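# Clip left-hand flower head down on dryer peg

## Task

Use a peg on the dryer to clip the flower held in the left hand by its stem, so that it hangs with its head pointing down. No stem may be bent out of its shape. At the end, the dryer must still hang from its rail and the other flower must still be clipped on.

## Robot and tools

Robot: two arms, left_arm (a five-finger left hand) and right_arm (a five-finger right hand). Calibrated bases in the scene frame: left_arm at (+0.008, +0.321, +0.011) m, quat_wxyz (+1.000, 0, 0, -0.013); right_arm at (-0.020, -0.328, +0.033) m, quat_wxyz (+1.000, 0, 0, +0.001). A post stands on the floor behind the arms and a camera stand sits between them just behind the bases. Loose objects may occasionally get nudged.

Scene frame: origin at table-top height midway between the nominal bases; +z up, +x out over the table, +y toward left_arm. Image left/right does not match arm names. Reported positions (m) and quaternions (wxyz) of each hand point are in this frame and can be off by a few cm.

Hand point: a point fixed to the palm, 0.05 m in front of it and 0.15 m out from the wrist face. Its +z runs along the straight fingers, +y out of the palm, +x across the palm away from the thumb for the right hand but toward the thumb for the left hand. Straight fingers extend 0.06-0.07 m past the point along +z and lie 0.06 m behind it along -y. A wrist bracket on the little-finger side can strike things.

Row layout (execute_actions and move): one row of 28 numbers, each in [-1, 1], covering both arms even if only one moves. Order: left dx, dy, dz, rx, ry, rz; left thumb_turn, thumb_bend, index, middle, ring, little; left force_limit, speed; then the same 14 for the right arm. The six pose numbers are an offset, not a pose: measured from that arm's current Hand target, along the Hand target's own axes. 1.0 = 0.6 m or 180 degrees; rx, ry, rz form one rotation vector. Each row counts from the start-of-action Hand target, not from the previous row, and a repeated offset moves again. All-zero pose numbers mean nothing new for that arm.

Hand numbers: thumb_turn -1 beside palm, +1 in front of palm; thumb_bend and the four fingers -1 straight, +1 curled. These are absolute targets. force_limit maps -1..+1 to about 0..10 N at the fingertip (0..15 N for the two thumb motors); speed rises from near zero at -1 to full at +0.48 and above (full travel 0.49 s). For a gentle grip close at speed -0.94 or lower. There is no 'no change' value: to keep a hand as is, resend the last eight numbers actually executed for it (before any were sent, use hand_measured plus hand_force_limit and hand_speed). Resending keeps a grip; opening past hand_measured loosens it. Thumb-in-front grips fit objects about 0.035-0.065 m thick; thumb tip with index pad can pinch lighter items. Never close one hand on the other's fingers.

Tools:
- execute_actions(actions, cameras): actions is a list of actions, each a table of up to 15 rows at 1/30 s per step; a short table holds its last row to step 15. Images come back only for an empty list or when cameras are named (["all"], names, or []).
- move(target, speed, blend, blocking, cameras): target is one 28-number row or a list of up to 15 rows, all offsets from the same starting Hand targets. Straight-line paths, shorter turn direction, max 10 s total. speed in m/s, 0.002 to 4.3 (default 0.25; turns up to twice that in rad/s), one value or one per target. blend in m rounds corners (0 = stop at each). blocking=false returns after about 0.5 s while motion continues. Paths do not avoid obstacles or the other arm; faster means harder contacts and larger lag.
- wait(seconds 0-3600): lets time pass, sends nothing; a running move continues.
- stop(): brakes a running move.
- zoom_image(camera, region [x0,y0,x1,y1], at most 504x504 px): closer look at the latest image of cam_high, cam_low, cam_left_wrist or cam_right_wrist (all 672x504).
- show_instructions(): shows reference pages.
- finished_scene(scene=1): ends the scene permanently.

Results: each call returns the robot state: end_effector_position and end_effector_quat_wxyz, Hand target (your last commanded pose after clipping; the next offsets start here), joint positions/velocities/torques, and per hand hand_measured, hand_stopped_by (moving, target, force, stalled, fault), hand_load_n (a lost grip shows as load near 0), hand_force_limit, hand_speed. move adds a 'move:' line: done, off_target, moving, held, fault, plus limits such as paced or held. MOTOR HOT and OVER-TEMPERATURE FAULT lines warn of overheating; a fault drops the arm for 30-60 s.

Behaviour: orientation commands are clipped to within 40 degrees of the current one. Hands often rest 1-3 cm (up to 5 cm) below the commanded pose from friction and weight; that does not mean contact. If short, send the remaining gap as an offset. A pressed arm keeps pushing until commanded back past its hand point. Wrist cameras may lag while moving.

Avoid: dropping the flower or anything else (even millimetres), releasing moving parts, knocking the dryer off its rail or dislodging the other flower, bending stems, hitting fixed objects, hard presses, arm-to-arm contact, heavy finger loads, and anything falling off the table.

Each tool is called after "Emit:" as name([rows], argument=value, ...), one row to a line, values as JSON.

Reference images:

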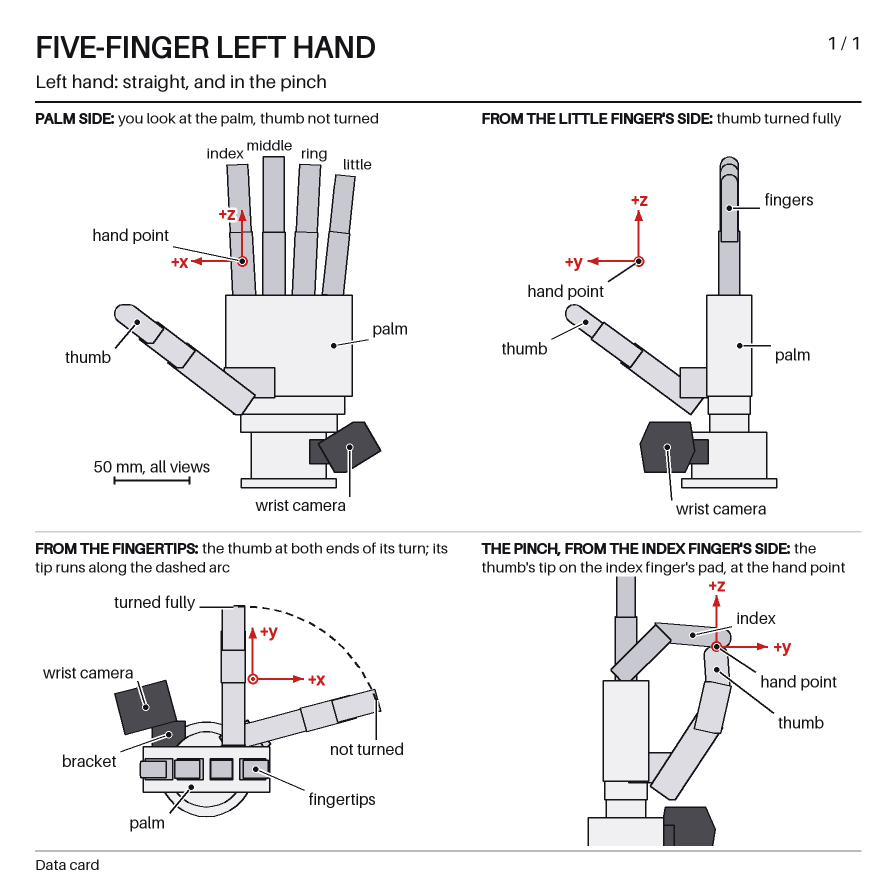

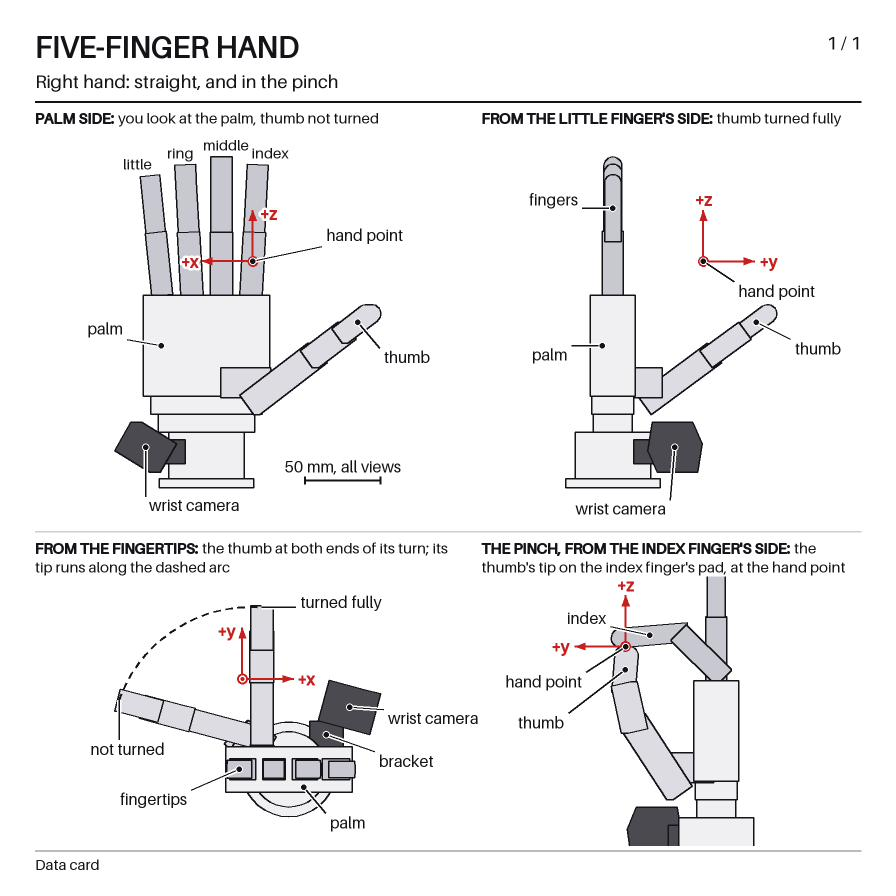

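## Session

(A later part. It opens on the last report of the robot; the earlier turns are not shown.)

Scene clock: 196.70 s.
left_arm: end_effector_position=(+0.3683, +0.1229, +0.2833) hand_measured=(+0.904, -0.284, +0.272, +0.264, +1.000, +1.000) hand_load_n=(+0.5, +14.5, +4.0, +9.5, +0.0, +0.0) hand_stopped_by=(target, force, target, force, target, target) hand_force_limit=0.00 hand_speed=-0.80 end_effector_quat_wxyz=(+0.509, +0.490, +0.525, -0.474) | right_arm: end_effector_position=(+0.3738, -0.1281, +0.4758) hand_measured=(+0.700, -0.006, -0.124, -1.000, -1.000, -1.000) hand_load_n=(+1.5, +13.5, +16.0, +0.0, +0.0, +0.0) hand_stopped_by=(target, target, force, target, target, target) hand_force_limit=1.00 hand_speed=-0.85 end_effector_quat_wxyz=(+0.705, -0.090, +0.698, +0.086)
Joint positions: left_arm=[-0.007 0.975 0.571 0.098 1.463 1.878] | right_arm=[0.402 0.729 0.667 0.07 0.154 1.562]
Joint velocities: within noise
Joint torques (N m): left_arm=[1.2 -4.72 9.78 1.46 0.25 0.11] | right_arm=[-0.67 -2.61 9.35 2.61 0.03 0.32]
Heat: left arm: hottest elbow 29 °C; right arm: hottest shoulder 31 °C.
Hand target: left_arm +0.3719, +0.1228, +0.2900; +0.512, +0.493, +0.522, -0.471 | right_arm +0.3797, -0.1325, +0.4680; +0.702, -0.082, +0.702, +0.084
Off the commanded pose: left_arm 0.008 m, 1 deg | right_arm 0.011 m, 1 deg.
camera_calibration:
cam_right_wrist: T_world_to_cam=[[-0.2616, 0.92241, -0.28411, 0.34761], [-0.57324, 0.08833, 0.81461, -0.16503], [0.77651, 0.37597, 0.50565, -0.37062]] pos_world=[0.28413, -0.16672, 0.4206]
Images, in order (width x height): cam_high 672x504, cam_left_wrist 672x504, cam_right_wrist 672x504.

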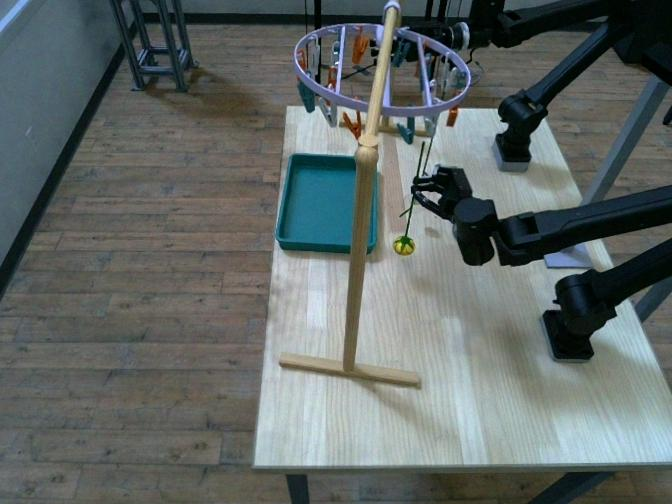

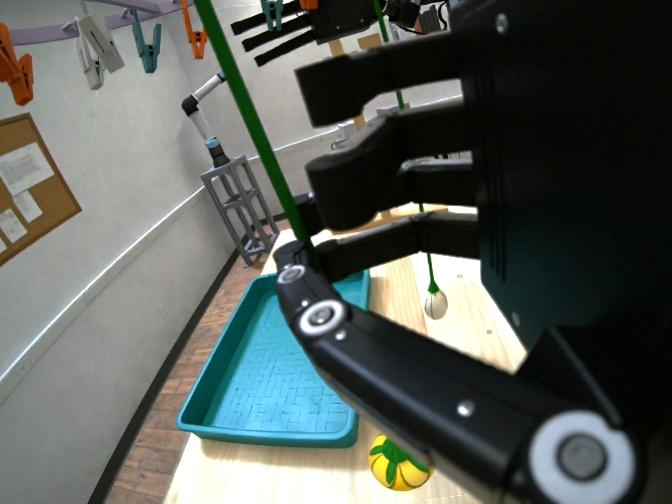

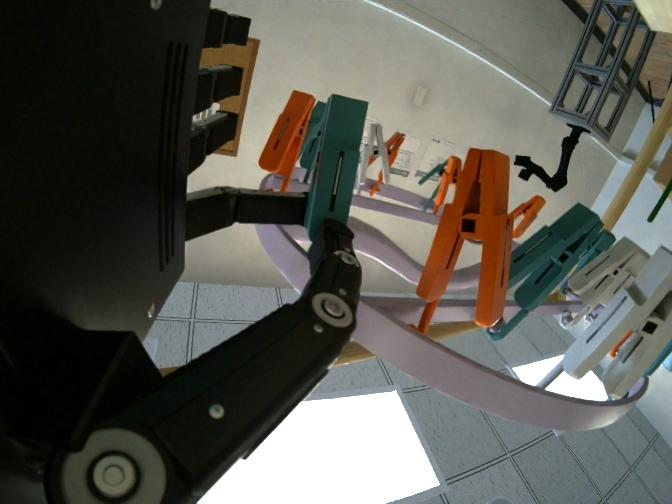

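Emit:
move(target=[0,0,0,0,0,0,0.904,-0.284,0.272,0.264,1.0,1.0,0.0,-0.8,0,0,0,0,0,0,0.7,0.07,-0.1,-1.0,-1.0,-1.0,1.0,-0.85], speed=0.04, cameras=["cam_right_wrist","cam_high","cam_left_wrist"])

Emit:
zoom_image(camera="cam_left_wrist", region=[250, 0, 310, 50])

Emit:
zoom_image(camera="cam_high", region=[380, 30, 430, 80])

Scene clock: 201.07 s.
left_arm: end_effector_position=(+0.3683, +0.1229, +0.2833) hand_measured=(+0.904, -0.284, +0.272, +0.264, +1.000, +1.000) hand_load_n=(+0.5, +14.5, +4.5, +9.0, +0.0, +0.0) hand_stopped_by=(target, force, target, force, target, target) hand_force_limit=0.00 hand_speed=-0.80 end_effector_quat_wxyz=(+0.509, +0.490, +0.525, -0.474) | right_arm: end_effector_position=(+0.3739, -0.1280, +0.4758) hand_measured=(+0.700, +0.066, -0.124, -1.000, -1.000, -1.000) hand_load_n=(+0.5, +10.0, +17.0, +0.0, +0.0, +0.0) hand_stopped_by=(target, target, force, target, target, target) hand_force_limit=1.00 hand_speed=-0.85 end_effector_quat_wxyz=(+0.705, -0.090, +0.698, +0.086)
Joint positions: left_arm=[-0.007 0.975 0.571 0.098 1.463 1.878] | right_arm=[0.402 0.729 0.667 0.071 0.153 1.562]
Joint torques (N m): left_arm=[1.2 -4.72 9.8 1.46 0.25 0.11] | right_arm=[-0.67 -2.73 9.33 2.56 0.04 0.32]
Heat: left arm: hottest elbow 29 °C; right arm: hottest shoulder 31 °C.
Hand target: left_arm +0.3719, +0.1228, +0.2900; +0.512, +0.493, +0.522, -0.471 | right_arm +0.3797, -0.1324, +0.4680; +0.702, -0.083, +0.702, +0.084
Off the commanded pose: left_arm 0.008 m, 1 deg | right_arm 0.011 m, 1 deg.
move: done
cam_right_wrist: T_world_to_cam=[[-0.2619, 0.92236, -0.28403, 0.34761], [-0.57356, 0.08794, 0.81443, -0.16497], [0.77617, 0.3762, 0.50599, -0.3708]] pos_world=[0.28422, -0.16662, 0.4207]
Images, in order (width x height): cam_high 672x504, cam_left_wrist 672x504, cam_right_wrist 672x504.

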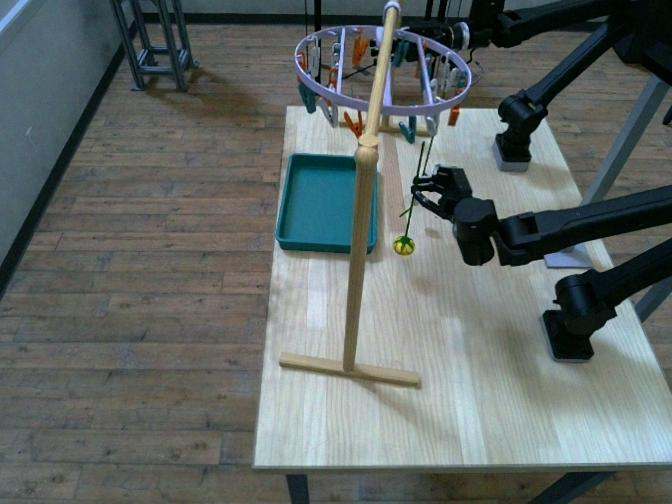

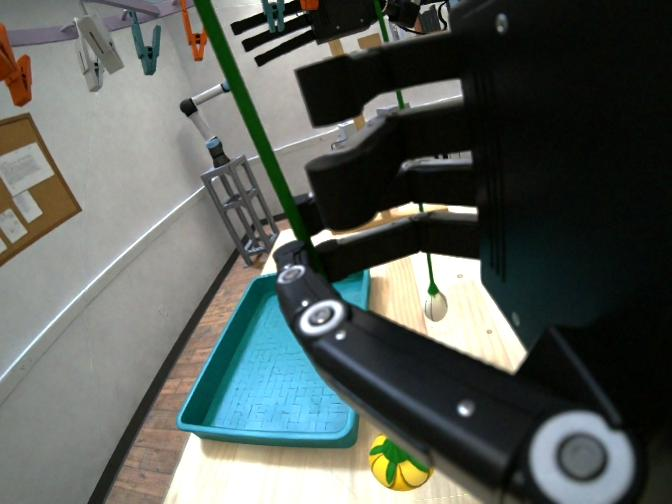

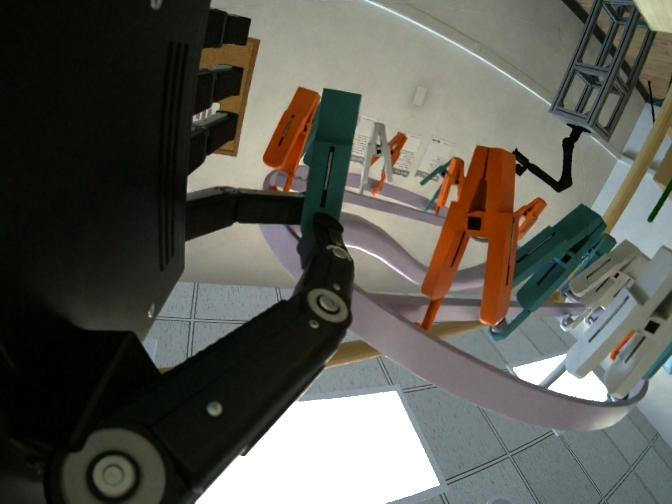

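Scaled by 8.400 from the camera's image (finer frame: 960x720).

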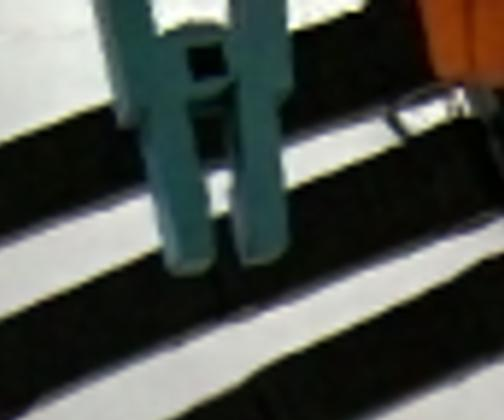

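Scaled by 10.080 from the camera's image (finer frame: 960x720).

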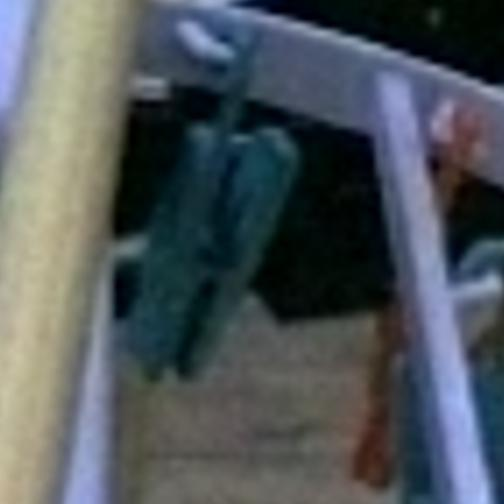

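Emit:
move([
  [0,0,0,0,0,0,0.904,-0.284,0.272,0.264,1.0,1.0,0.0,-0.8,0,0,0,0,0,0,0.7,-0.2,-0.2,-1.0,-1.0,-1.0,1.0,-0.85],
  [0,0,0,0,0,0,0.904,-0.284,0.272,0.264,1.0,1.0,0.0,-0.8,0,0.0005,0.013,0,0,0,0.55,-0.3,-0.3,-1.0,-1.0,-1.0,0.0,-0.85],
], speed=0.04, cameras=["cam_right_wrist"])

Emit:
zoom_image(camera="cam_right_wrist", region=[260, 90, 460, 290])

Scene clock: 208.03 s.
left_arm: end_effector_position=(+0.3683, +0.1229, +0.2833) hand_measured=(+0.904, -0.284, +0.272, +0.264, +1.000, +1.000) hand_load_n=(+0.5, +15.0, +4.5, +9.5, +0.0, +0.0) hand_stopped_by=(target, force, target, force, target, target) hand_force_limit=0.00 hand_speed=-0.80 end_effector_quat_wxyz=(+0.509, +0.490, +0.525, -0.474) | right_arm: end_effector_position=(+0.3820, -0.1260, +0.4677) hand_measured=(+0.550, -0.300, -0.300, -1.000, -1.000, -1.000) hand_load_n=(+0.0, +0.0, +0.0, +0.0, +0.0, +0.0) hand_stopped_by=(target, target, target, target, target, target) hand_force_limit=0.00 hand_speed=-0.85 end_effector_quat_wxyz=(+0.700, -0.091, +0.703, +0.084)
Joint positions: left_arm=[-0.007 0.975 0.571 0.098 1.463 1.878] | right_arm=[0.398 0.757 0.667 0.084 0.152 1.562]
Joint torques (N m): left_arm=[1.14 -4.72 9.78 1.44 0.25 0.11] | right_arm=[-0.67 -3.31 10.24 2.65 -0.04 0.29]
Heat: left arm: hottest elbow 29 °C; right arm: hottest shoulder 31 °C.
Hand target: left_arm +0.3719, +0.1228, +0.2900; +0.512, +0.493, +0.522, -0.471 | right_arm +0.3873, -0.1304, +0.4680; +0.702, -0.082, +0.702, +0.084
Off the commanded pose: left_arm 0.008 m, 1 deg | right_arm 0.007 m, 1 deg.
move: done
cam_right_wrist: T_world_to_cam=[[-0.26354, 0.92133, -0.28583, 0.34701], [-0.56246, 0.09396, 0.82147, -0.16059], [0.7837, 0.37726, 0.49345, -0.37058]] pos_world=[0.29155, -0.16481, 0.41397]

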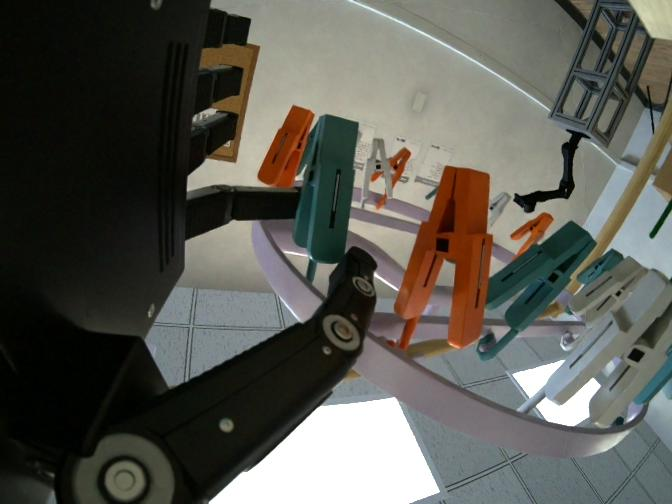

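Scaled by 2.520 from the camera's image (finer frame: 960x720).

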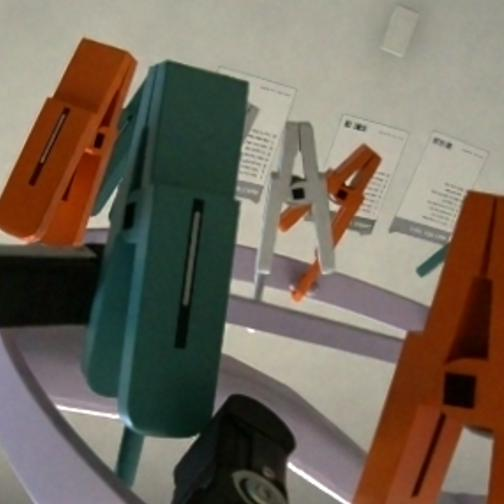

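Emit:
move(target=[0,0,0,0,0,0,0.904,-0.284,0.272,0.264,1.0,1.0,0.0,-0.8,-0.042,0.0,0.0,0,0,0,0.55,-0.3,-0.3,-1.0,-1.0,-1.0,0.0,-0.85], speed=0.04, cameras=["cam_right_wrist"])

Emit:
zoom_image(camera="cam_right_wrist", region=[260, 90, 460, 290])

Scene clock: 210.80 s.
left_arm: end_effector_position=(+0.3683, +0.1229, +0.2833) hand_measured=(+0.904, -0.284, +0.272, +0.264, +1.000, +1.000) hand_load_n=(+1.0, +14.5, +4.0, +9.0, +0.0, +0.0) hand_stopped_by=(target, force, target, force, target, target) hand_force_limit=0.00 hand_speed=-0.80 end_effector_quat_wxyz=(+0.509, +0.490, +0.525, -0.474) | right_arm: end_effector_position=(+0.3831, -0.1256, +0.4669) hand_measured=(+0.550, -0.300, -0.300, -1.000, -1.000, -1.000) hand_load_n=(-0.5, +0.0, +0.0, +0.0, +0.0, +0.0) hand_stopped_by=(target, target, target, target, target, target) hand_force_limit=0.00 hand_speed=-0.85 end_effector_quat_wxyz=(+0.691, -0.093, +0.712, +0.081)
Joint positions: left_arm=[-0.007 0.975 0.571 0.098 1.463 1.878] | right_arm=[0.398 0.757 0.684 0.042 0.152 1.562]
Joint torques (N m): left_arm=[1.2 -4.72 9.78 1.46 0.25 0.11] | right_arm=[-0.85 -4.07 14.17 1.47 -0.04 0.32]
Heat: left arm: hottest elbow 29 °C; right arm: hottest shoulder 31 °C.
Hand target: left_arm +0.3719, +0.1228, +0.2900; +0.512, +0.493, +0.522, -0.471 | right_arm +0.3873, -0.1304, +0.4932; +0.702, -0.082, +0.702, +0.084
Off the commanded pose: left_arm 0.008 m, 1 deg | right_arm 0.027 m, 2 deg.
move: off_target (right_arm)
cam_right_wrist: T_world_to_cam=[[-0.27031, 0.91848, -0.28866, 0.35022], [-0.54298, 0.10216, 0.83351, -0.17143], [0.79505, 0.38204, 0.4711, -0.36451]] pos_world=[0.29139, -0.1649, 0.4157]

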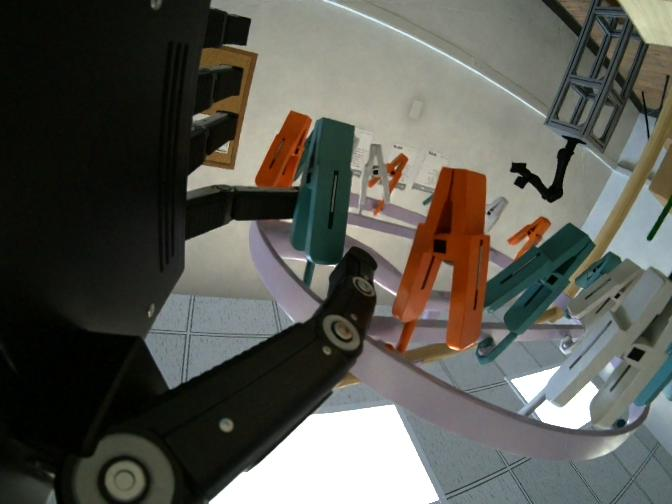

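Scaled by 2.520 from the camera's image (finer frame: 960x720).

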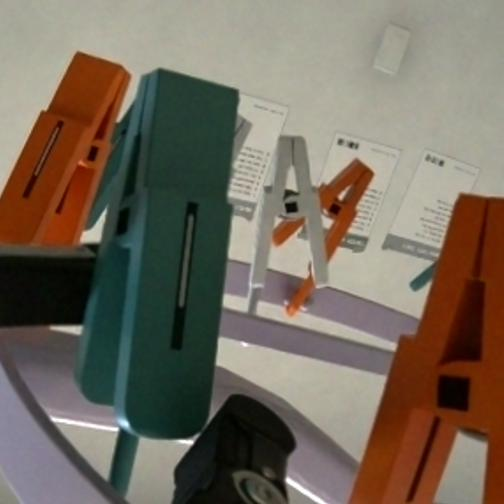

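Emit:
move(target=[0,0,0,0,0,0,0.904,-0.284,0.272,0.264,1.0,1.0,0.0,-0.8,-0.010,0.0,0.0,0,0,0,0.55,-0.3,-0.3,-1.0,-1.0,-1.0,0.0,-0.85], speed=0.04, cameras=["cam_right_wrist"])

Emit:
zoom_image(camera="cam_right_wrist", region=[260, 90, 460, 290])

Scene clock: 212.23 s.
left_arm: end_effector_position=(+0.3683, +0.1229, +0.2833) hand_measured=(+0.904, -0.284, +0.272, +0.264, +1.000, +1.000) hand_load_n=(+0.5, +14.5, +4.0, +9.0, +0.0, +0.0) hand_stopped_by=(target, force, target, force, target, target) hand_force_limit=0.00 hand_speed=-0.80 end_effector_quat_wxyz=(+0.509, +0.490, +0.525, -0.474) | right_arm: end_effector_position=(+0.3834, -0.1254, +0.4725) hand_measured=(+0.550, -0.300, -0.300, -1.000, -1.000, -1.000) hand_load_n=(-0.5, +0.0, +0.0, +0.0, +0.0, +0.0) hand_stopped_by=(target, target, target, target, target, target) hand_force_limit=0.00 hand_speed=-0.85 end_effector_quat_wxyz=(+0.691, -0.093, +0.712, +0.081)
Joint positions: left_arm=[-0.007 0.975 0.571 0.098 1.463 1.878] | right_arm=[0.398 0.757 0.699 0.026 0.152 1.562]
Joint torques (N m): left_arm=[1.2 -4.72 9.78 1.46 0.25 0.11] | right_arm=[-0.97 -3.72 14.19 1.54 -0.03 0.32]
Heat: left arm: hottest elbow 29 °C; right arm: hottest shoulder 31 °C.
Hand target: left_arm +0.3719, +0.1228, +0.2900; +0.512, +0.493, +0.522, -0.471 | right_arm +0.3873, -0.1305, +0.4992; +0.702, -0.082, +0.702, +0.084
Off the commanded pose: left_arm 0.008 m, 1 deg | right_arm 0.027 m, 2 deg.
move: off_target (right_arm)
cam_right_wrist: T_world_to_cam=[[-0.27053, 0.91841, -0.28869, 0.35191], [-0.54237, 0.10236, 0.83388, -0.17633], [0.79539, 0.38216, 0.47042, -0.36726]] pos_world=[0.29169, -0.1648, 0.4214]

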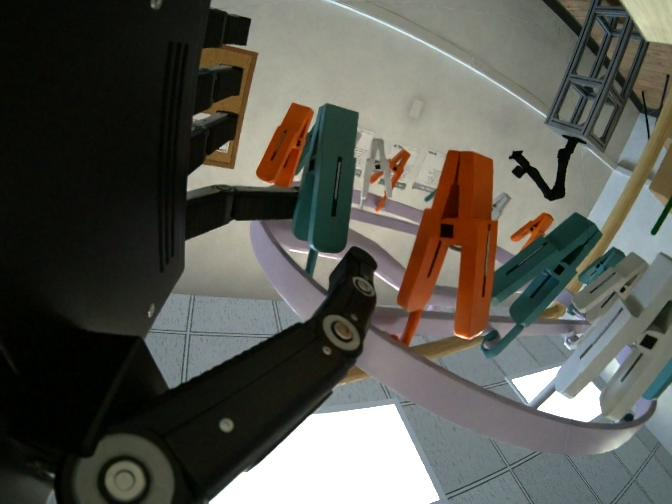

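Scaled by 2.520 from the camera's image (finer frame: 960x720).

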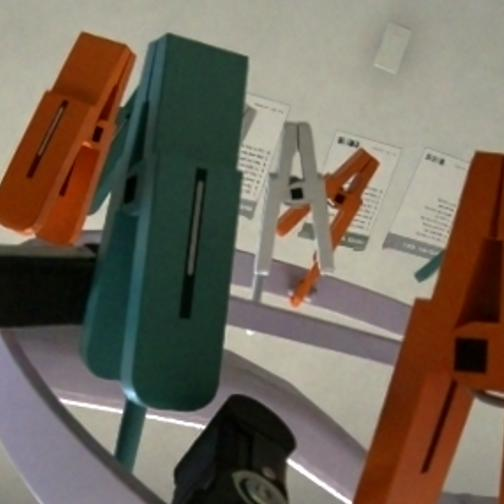

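Emit:
move(target=[0,0,0,0,0,0,0.904,-0.284,0.272,0.264,1.0,1.0,0.0,-0.8,0,0,0,0,0,0,0.62,-0.28,0.0,-1.0,-1.0,-1.0,1.0,-0.8], speed=0.04, cameras=["cam_right_wrist"])

Emit:
zoom_image(camera="cam_right_wrist", region=[260, 90, 460, 290])

Scene clock: 215.07 s.
left_arm: end_effector_position=(+0.3683, +0.1229, +0.2833) hand_measured=(+0.904, -0.284, +0.272, +0.264, +1.000, +1.000) hand_load_n=(+0.5, +15.0, +4.0, +9.0, +0.0, +0.0) hand_stopped_by=(target, force, target, force, target, target) hand_force_limit=0.00 hand_speed=-0.80 end_effector_quat_wxyz=(+0.509, +0.490, +0.525, -0.474) | right_arm: end_effector_position=(+0.3834, -0.1254, +0.4725) hand_measured=(+0.620, -0.282, -0.064, -1.000, -1.000, -1.000) hand_load_n=(+1.5, +11.0, +10.5, +0.0, +0.0, +0.0) hand_stopped_by=(target, target, force, target, target, target) hand_force_limit=1.00 hand_speed=-0.80 end_effector_quat_wxyz=(+0.691, -0.093, +0.712, +0.081)
Joint positions: left_arm=[-0.007 0.975 0.571 0.098 1.463 1.878] | right_arm=[0.398 0.757 0.699 0.026 0.152 1.562]
Joint torques (N m): left_arm=[1.2 -4.72 9.8 1.47 0.25 0.11] | right_arm=[-0.62 -3.9 14.22 1.57 -0.04 0.31]
Heat: left arm: hottest elbow 29 °C; right arm: hottest shoulder 31 °C.
Hand target: left_arm +0.3719, +0.1228, +0.2900; +0.512, +0.493, +0.522, -0.471 | right_arm +0.3872, -0.1304, +0.4993; +0.702, -0.083, +0.702, +0.084
Off the commanded pose: left_arm 0.008 m, 1 deg | right_arm 0.027 m, 2 deg.
move: done
cam_right_wrist: T_world_to_cam=[[-0.27087, 0.91831, -0.28868, 0.3519], [-0.54238, 0.10216, 0.8339, -0.17637], [0.79527, 0.38245, 0.47041, -0.36721]] pos_world=[0.29169, -0.1647, 0.4214]

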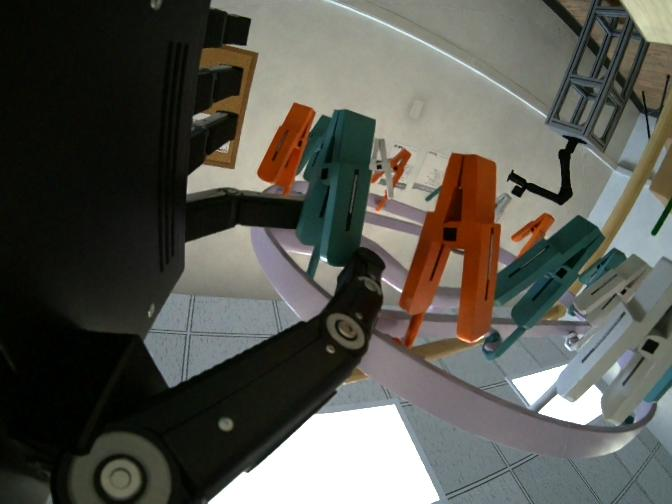

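Scaled by 2.520 from the camera's image (finer frame: 960x720).

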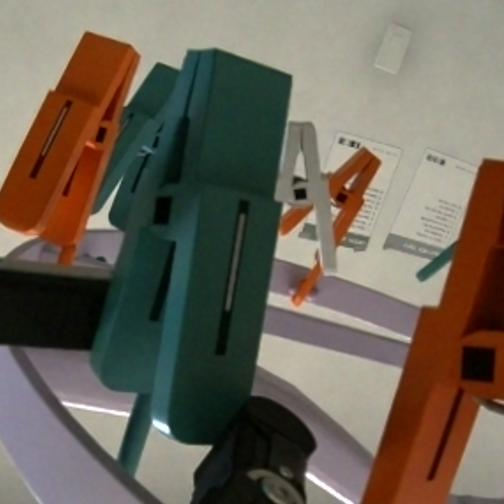

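Emit:
move(target=[0,0,0,0,0,0,0.904,-0.284,0.272,0.264,1.0,1.0,0.0,-0.8,0,0,0,0,0,0,0.66,-0.18,0.0,-1.0,-1.0,-1.0,1.0,-0.85], speed=0.04, cameras=["cam_right_wrist","cam_left_wrist"])

Emit:
zoom_image(camera="cam_right_wrist", region=[260, 90, 460, 290])

Emit:
zoom_image(camera="cam_left_wrist", region=[250, 0, 310, 50])

Scene clock: 216.70 s.
left_arm: end_effector_position=(+0.3683, +0.1229, +0.2833) hand_measured=(+0.904, -0.284, +0.272, +0.264, +1.000, +1.000) hand_load_n=(+1.0, +15.0, +4.5, +9.0, +0.0, +0.0) hand_stopped_by=(target, force, target, force, target, target) hand_force_limit=0.00 hand_speed=-0.80 end_effector_quat_wxyz=(+0.509, +0.490, +0.525, -0.474) | right_arm: end_effector_position=(+0.3834, -0.1254, +0.4725) hand_measured=(+0.660, -0.246, -0.064, -1.000, -1.000, -1.000) hand_load_n=(+2.0, +14.5, +13.0, -0.5, +0.0, +0.0) hand_stopped_by=(target, force, force, target, target, target) hand_force_limit=1.00 hand_speed=-0.85 end_effector_quat_wxyz=(+0.691, -0.093, +0.712, +0.081)
Joint positions: left_arm=[-0.007 0.975 0.571 0.098 1.463 1.878] | right_arm=[0.398 0.757 0.699 0.026 0.152 1.562]
Joint torques (N m): left_arm=[1.2 -4.72 9.78 1.46 0.25 0.11] | right_arm=[-0.5 -3.49 14.23 1.5 -0.03 0.31]
Heat: left arm: hottest elbow 29 °C; right arm: hottest shoulder 31 °C.
Hand target: left_arm +0.3719, +0.1228, +0.2900; +0.512, +0.493, +0.522, -0.471 | right_arm +0.3873, -0.1304, +0.4993; +0.702, -0.082, +0.702, +0.084
Off the commanded pose: left_arm 0.008 m, 1 deg | right_arm 0.028 m, 2 deg.
move: done
cam_right_wrist: T_world_to_cam=[[-0.27087, 0.91831, -0.28868, 0.3519], [-0.54238, 0.10216, 0.8339, -0.17637], [0.79527, 0.38245, 0.47041, -0.36721]] pos_world=[0.29169, -0.1647, 0.4214]
Images, in order (width x height): cam_left_wrist 672x504, cam_right_wrist 672x504.

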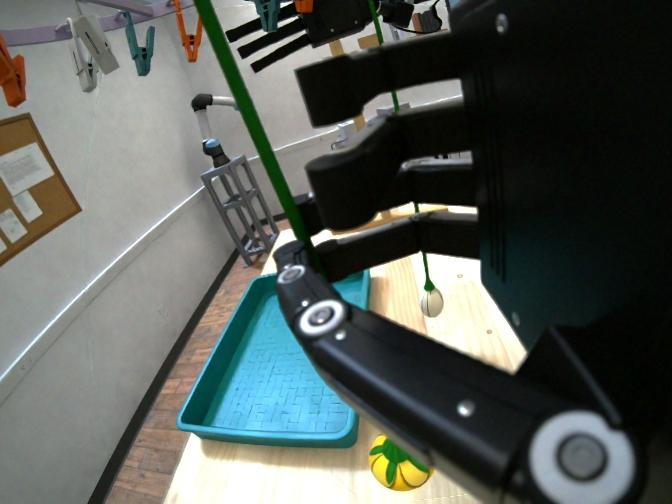

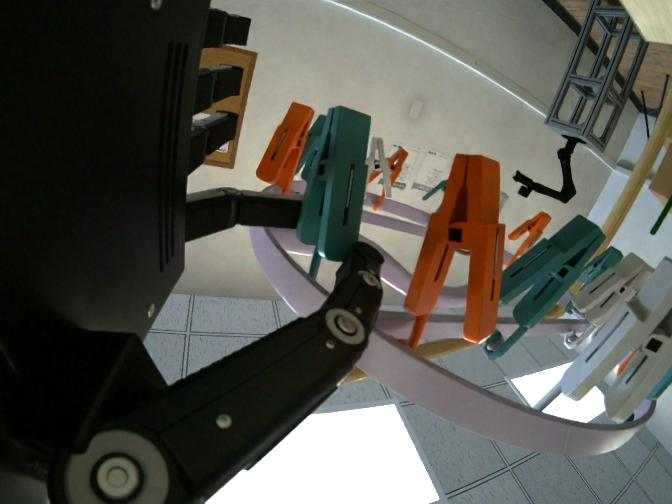

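Scaled by 2.520 from the camera's image (finer frame: 960x720).

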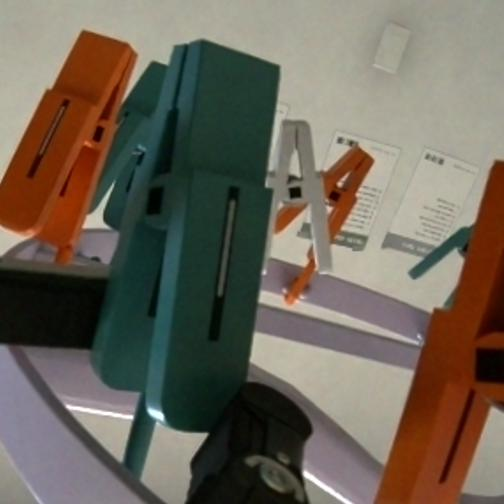

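Scaled by 8.400 from the camera's image (finer frame: 960x720).

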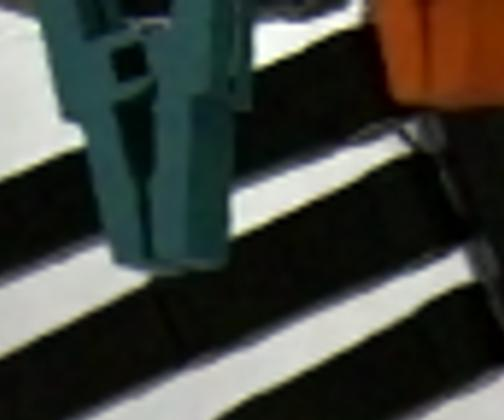

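Emit:
move([
  [0,0,0,0,0,0,0.904,-0.284,0.272,0.264,1.0,1.0,0.0,-0.8,0,0,0,0,0,0,0.7,-0.4,-0.5,-1.0,-1.0,-1.0,1.0,-0.7],
  [0,0,0,0,0,0,0.904,-0.284,0.272,0.264,1.0,1.0,0.0,-0.8,-0.002,0.034,-0.0035,0,0,0,0.7,-0.4,-0.5,-1.0,-1.0,-1.0,1.0,-0.7],
], speed=0.04, cameras=["cam_right_wrist"])

Emit:
zoom_image(camera="cam_right_wrist", region=[260, 90, 460, 290])

Scene clock: 227.83 s.
left_arm: end_effector_position=(+0.3683, +0.1229, +0.2833) hand_measured=(+0.904, -0.284, +0.272, +0.264, +1.000, +1.000) hand_load_n=(+1.0, +14.5, +4.0, +9.0, +0.0, +0.0) hand_stopped_by=(target, force, target, force, target, target) hand_force_limit=0.00 hand_speed=-0.80 end_effector_quat_wxyz=(+0.509, +0.490, +0.525, -0.474) | right_arm: end_effector_position=(+0.3804, -0.1174, +0.4757) hand_measured=(+0.700, -0.400, -0.500, -1.000, -1.000, -1.000) hand_load_n=(+0.0, +0.0, +0.0, +0.0, +0.0, +0.0) hand_stopped_by=(target, target, target, target, target, target) hand_force_limit=1.00 hand_speed=-0.70 end_effector_quat_wxyz=(+0.694, -0.085, +0.711, +0.073)
Joint positions: left_arm=[-0.007 0.975 0.571 0.098 1.463 1.878] | right_arm=[0.451 0.757 0.704 0.026 0.227 1.562]
Joint torques (N m): left_arm=[1.2 -4.72 9.78 1.46 0.25 0.11] | right_arm=[1.61 -3.37 14.23 1.55 0.12 0.31]
Heat: left arm: hottest elbow 30 °C; right arm: hottest shoulder 31 °C.
Hand target: left_arm +0.3719, +0.1228, +0.2900; +0.512, +0.493, +0.522, -0.471 | right_arm +0.3805, -0.1111, +0.5005; +0.702, -0.082, +0.702, +0.084
Off the commanded pose: left_arm 0.008 m, 1 deg | right_arm 0.026 m, 2 deg.
move: off_target (right_arm)
cam_right_wrist: T_world_to_cam=[[-0.24798, 0.9243, -0.29014, 0.33744], [-0.54412, 0.1149, 0.8311, -0.17807], [0.80152, 0.36397, 0.47443, -0.37584]] pos_world=[0.28803, -0.15464, 0.42421]

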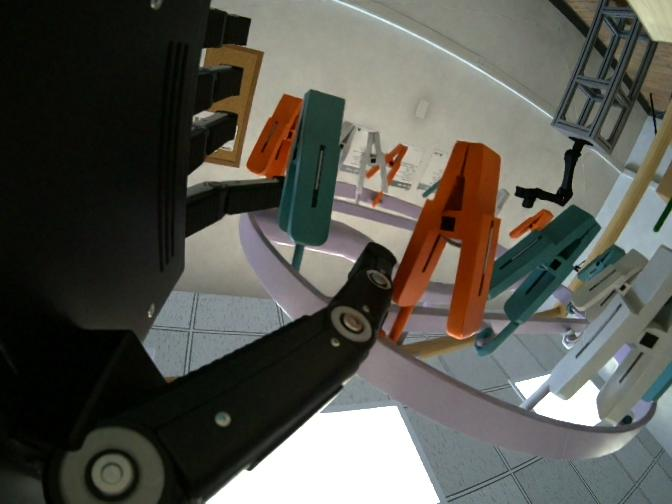

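Scaled by 2.520 from the camera's image (finer frame: 960x720).

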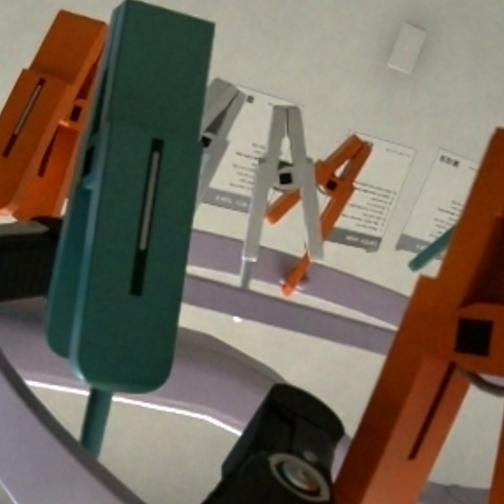

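Emit:
move(target=[0,0,0,0,0,0,0.904,-0.284,0.272,0.264,1.0,1.0,0.0,-0.8,0.0033,0.0145,-0.0171,0,0,0,0.7,-0.4,-0.5,-1.0,-1.0,-1.0,1.0,-0.7], speed=0.04, cameras=["cam_right_wrist"])

Emit:
zoom_image(camera="cam_right_wrist", region=[260, 90, 460, 290])

Scene clock: 229.63 s.
left_arm: end_effector_position=(+0.3683, +0.1229, +0.2833) hand_measured=(+0.904, -0.284, +0.272, +0.264, +1.000, +1.000) hand_load_n=(+0.5, +15.0, +4.5, +9.5, +0.0, +0.5) hand_stopped_by=(target, force, target, force, target, target) hand_force_limit=0.00 hand_speed=-0.80 end_effector_quat_wxyz=(+0.509, +0.490, +0.525, -0.474) | right_arm: end_effector_position=(+0.3733, -0.1088, +0.4768) hand_measured=(+0.700, -0.400, -0.500, -1.000, -1.000, -1.000) hand_load_n=(+0.0, +0.0, +0.0, +0.0, +0.0, +0.0) hand_stopped_by=(target, target, target, target, target, target) hand_force_limit=1.00 hand_speed=-0.70 end_effector_quat_wxyz=(+0.694, -0.086, +0.711, +0.073)
Joint positions: left_arm=[-0.007 0.975 0.571 0.098 1.463 1.878] | right_arm=[0.495 0.749 0.704 0.017 0.272 1.562]
Joint torques (N m): left_arm=[1.2 -4.72 9.78 1.46 0.25 0.11] | right_arm=[1.67 -4.31 12.88 1.52 0.12 0.3]
Heat: left arm: hottest elbow 30 °C; right arm: hottest shoulder 31 °C.
Hand target: left_arm +0.3719, +0.1228, +0.2900; +0.512, +0.493, +0.522, -0.471 | right_arm +0.3685, -0.1050, +0.4983; +0.702, -0.083, +0.702, +0.084
Off the commanded pose: left_arm 0.008 m, 1 deg | right_arm 0.023 m, 2 deg.
move: off_target (right_arm)
cam_right_wrist: T_world_to_cam=[[-0.24805, 0.92386, -0.29147, 0.32857], [-0.54401, 0.11611, 0.83101, -0.18365], [0.80158, 0.36469, 0.47379, -0.37343]] pos_world=[0.28093, -0.14604, 0.4253]

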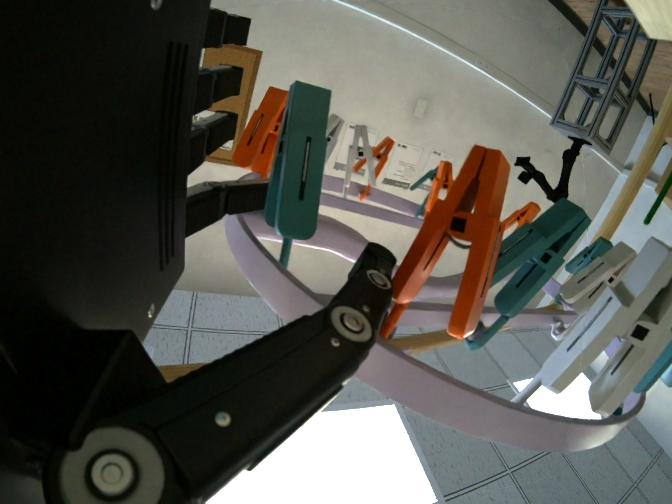

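Scaled by 2.520 from the camera's image (finer frame: 960x720).

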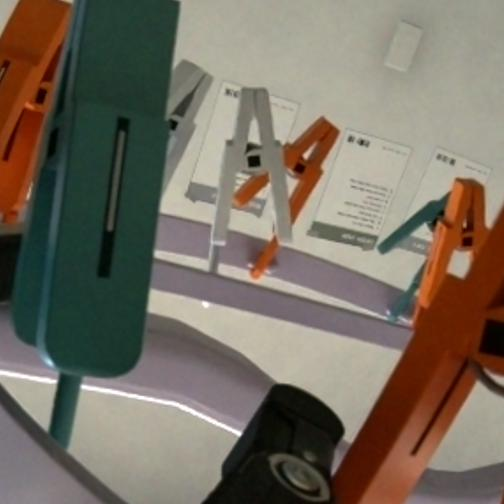

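Emit:
move(target=[0,0,0,0,0,0,0.904,-0.284,0.272,0.264,1.0,1.0,0.0,-0.8,0,0,0,0,0,0,0.7,0.2,-0.5,-1.0,-1.0,-1.0,0.0,-0.7], speed=0.04, cameras=["cam_right_wrist"])

Emit:
zoom_image(camera="cam_right_wrist", region=[230, 80, 430, 280])

Scene clock: 232.17 s.
left_arm: end_effector_position=(+0.3683, +0.1229, +0.2833) hand_measured=(+0.904, -0.284, +0.272, +0.264, +1.000, +1.000) hand_load_n=(+1.0, +14.5, +4.5, +9.0, +0.0, +0.0) hand_stopped_by=(target, force, target, force, target, target) hand_force_limit=0.00 hand_speed=-0.80 end_effector_quat_wxyz=(+0.509, +0.490, +0.525, -0.474) | right_arm: end_effector_position=(+0.3733, -0.1088, +0.4768) hand_measured=(+0.700, +0.200, -0.500, -1.000, -1.000, -1.000) hand_load_n=(+0.0, +0.0, +0.0, +0.0, +0.0, +0.0) hand_stopped_by=(target, target, target, target, target, target) hand_force_limit=0.00 hand_speed=-0.70 end_effector_quat_wxyz=(+0.694, -0.086, +0.711, +0.073)
Joint positions: left_arm=[-0.007 0.975 0.571 0.098 1.463 1.878] | right_arm=[0.495 0.749 0.704 0.017 0.272 1.562]
Joint torques (N m): left_arm=[1.2 -4.72 9.8 1.46 0.25 0.11] | right_arm=[1.26 -4.54 13.09 1.46 0.14 0.3]
Heat: left arm: hottest elbow 30 °C; right arm: hottest shoulder 31 °C.
Hand target: left_arm +0.3719, +0.1228, +0.2900; +0.512, +0.493, +0.522, -0.471 | right_arm +0.3685, -0.1050, +0.4983; +0.702, -0.083, +0.702, +0.084
Off the commanded pose: left_arm 0.008 m, 1 deg | right_arm 0.022 m, 2 deg.
move: done
cam_right_wrist: T_world_to_cam=[[-0.24805, 0.92386, -0.29147, 0.32857], [-0.54401, 0.11611, 0.83101, -0.18365], [0.80158, 0.36469, 0.47379, -0.37343]] pos_world=[0.28093, -0.14604, 0.4253]

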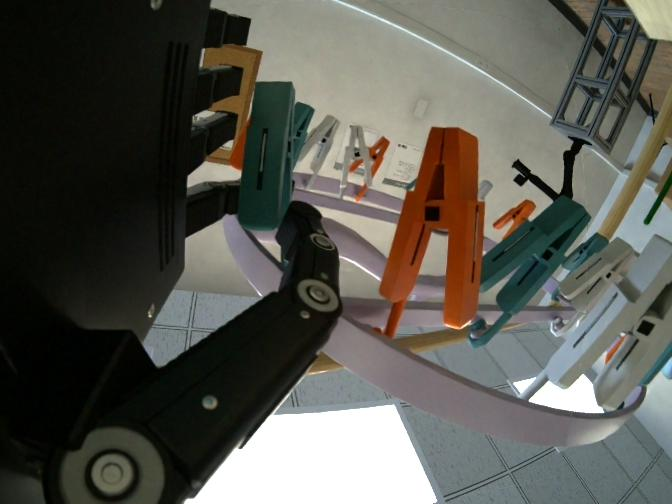

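Scaled by 2.520 from the camera's image (finer frame: 960x720).

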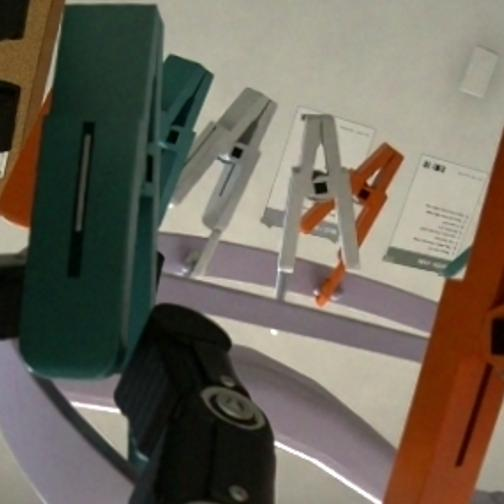

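Emit:
move([
  [0,0,0,0,0,0,0.904,-0.284,0.272,0.264,1.0,1.0,0.0,-0.8,0,0,0,0,0,0,0.7,-0.4,-0.5,-1.0,-1.0,-1.0,0.0,-0.5],
  [0,0,0,0,0,0,0.904,-0.284,0.272,0.264,1.0,1.0,0.0,-0.8,0.0033,0.0036,-0.0145,0,0,0,0.7,-0.4,-0.5,-1.0,-1.0,-1.0,0.0,-0.7],
], speed=0.04, cameras=["cam_right_wrist"])

Emit:
zoom_image(camera="cam_right_wrist", region=[230, 80, 430, 280])

Scene clock: 235.43 s.
left_arm: end_effector_position=(+0.3683, +0.1229, +0.2833) hand_measured=(+0.904, -0.284, +0.272, +0.264, +1.000, +1.000) hand_load_n=(+0.5, +15.0, +4.0, +9.0, +0.0, +0.0) hand_stopped_by=(target, force, target, force, target, target) hand_force_limit=0.00 hand_speed=-0.80 end_effector_quat_wxyz=(+0.509, +0.490, +0.525, -0.474) | right_arm: end_effector_position=(+0.3641, -0.1085, +0.4847) hand_measured=(+0.700, -0.400, -0.500, -1.000, -1.000, -1.000) hand_load_n=(-0.5, +0.0, +0.0, +0.0, +0.0, +0.0) hand_stopped_by=(target, target, target, target, target, target) hand_force_limit=0.00 hand_speed=-0.70 end_effector_quat_wxyz=(+0.699, -0.084, +0.707, +0.074)
Joint positions: left_arm=[-0.007 0.975 0.571 0.098 1.463 1.878] | right_arm=[0.514 0.723 0.704 0.005 0.291 1.562]
Joint torques (N m): left_arm=[1.26 -4.72 9.78 1.46 0.25 0.11] | right_arm=[1.55 -4.01 11.84 1.54 0.11 0.3]
Heat: left arm: hottest elbow 30 °C; right arm: hottest shoulder 31 °C.
Hand target: left_arm +0.3719, +0.1228, +0.2900; +0.512, +0.493, +0.522, -0.471 | right_arm +0.3595, -0.1049, +0.4964; +0.702, -0.083, +0.702, +0.084
Off the commanded pose: left_arm 0.008 m, 1 deg | right_arm 0.013 m, 1 deg.
move: off_target (right_arm); target 2's new numbers were sent with right_arm's hand 0.013 m and 1 deg from that target
cam_right_wrist: T_world_to_cam=[[-0.24421, 0.92586, -0.28834, 0.32577], [-0.55495, 0.1104, 0.82453, -0.18874], [0.79523, 0.36137, 0.48685, -0.37423]] pos_world=[0.27241, -0.14555, 0.43175]

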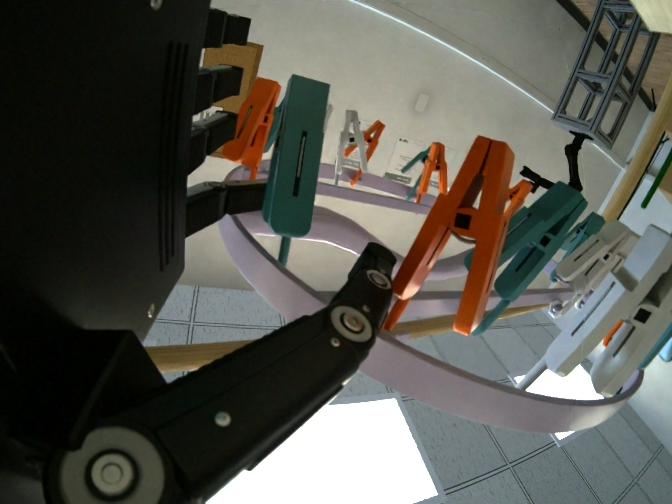

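Scaled by 2.520 from the camera's image (finer frame: 960x720).

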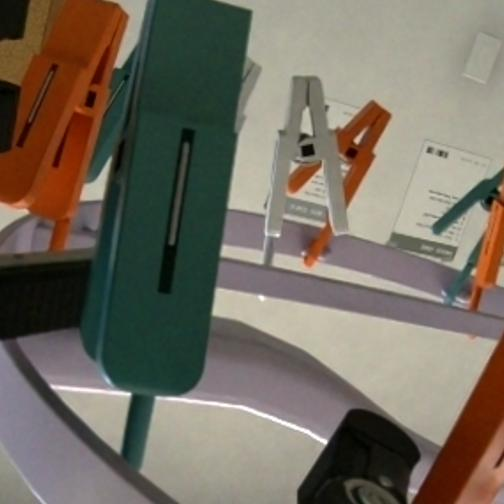

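Emit:
move(target=[0,0,0,0,0,0,0.904,-0.284,0.272,0.264,1.0,1.0,0.0,-0.8,0.0400,0.0,0.0,0,0,0,0.7,-0.4,-0.5,-1.0,-1.0,-1.0,0.0,-0.7], speed=0.04, cameras=["cam_right_wrist"])

Emit:
zoom_image(camera="cam_right_wrist", region=[230, 80, 430, 280])

Scene clock: 237.40 s.
left_arm: end_effector_position=(+0.3683, +0.1229, +0.2833) hand_measured=(+0.904, -0.284, +0.272, +0.264, +1.000, +1.000) hand_load_n=(+0.5, +15.0, +4.5, +9.0, +0.0, +0.0) hand_stopped_by=(target, force, target, force, target, target) hand_force_limit=0.00 hand_speed=-0.80 end_effector_quat_wxyz=(+0.509, +0.490, +0.525, -0.474) | right_arm: end_effector_position=(+0.3636, -0.1087, +0.4730) hand_measured=(+0.700, -0.400, -0.500, -1.000, -1.000, -1.000) hand_load_n=(-0.5, +0.0, +0.0, +0.0, +0.0, +0.0) hand_stopped_by=(target, target, target, target, target, target) hand_force_limit=0.00 hand_speed=-0.70 end_effector_quat_wxyz=(+0.700, -0.084, +0.705, +0.075)
Joint positions: left_arm=[-0.007 0.975 0.571 0.098 1.463 1.878] | right_arm=[0.515 0.723 0.671 0.042 0.291 1.562]
Joint torques (N m): left_arm=[1.2 -4.72 9.8 1.46 0.25 0.11] | right_arm=[1.32 -3.9 9.42 2.59 0.13 0.3]
Heat: left arm: hottest elbow 30 °C; right arm: hottest shoulder 31 °C.
Hand target: left_arm +0.3719, +0.1228, +0.2900; +0.512, +0.493, +0.522, -0.471 | right_arm +0.3595, -0.1049, +0.4726; +0.702, -0.082, +0.702, +0.084
Off the commanded pose: left_arm 0.008 m, 1 deg | right_arm 0.006 m, 1 deg.
move: done
cam_right_wrist: T_world_to_cam=[[-0.24338, 0.92634, -0.28752, 0.32172], [-0.55744, 0.109, 0.82303, -0.17798], [0.79375, 0.36058, 0.48985, -0.36904]] pos_world=[0.27201, -0.14555, 0.41975]

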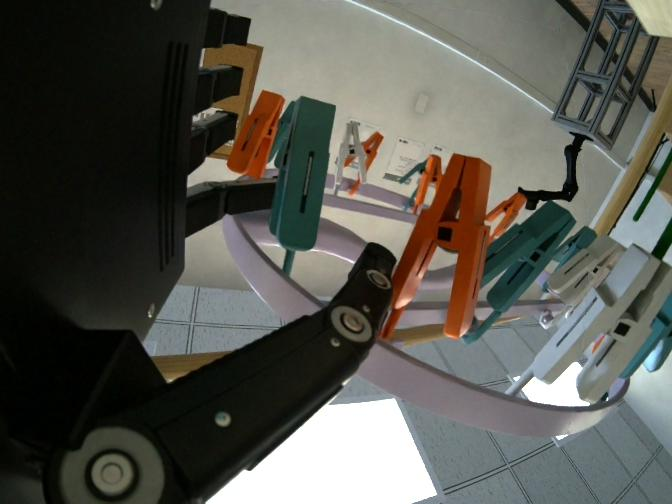

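Scaled by 2.520 from the camera's image (finer frame: 960x720).

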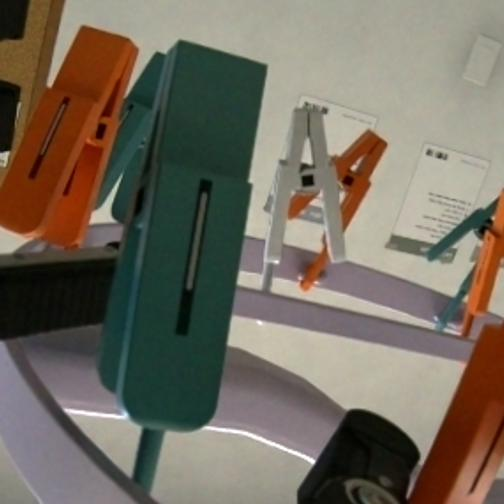

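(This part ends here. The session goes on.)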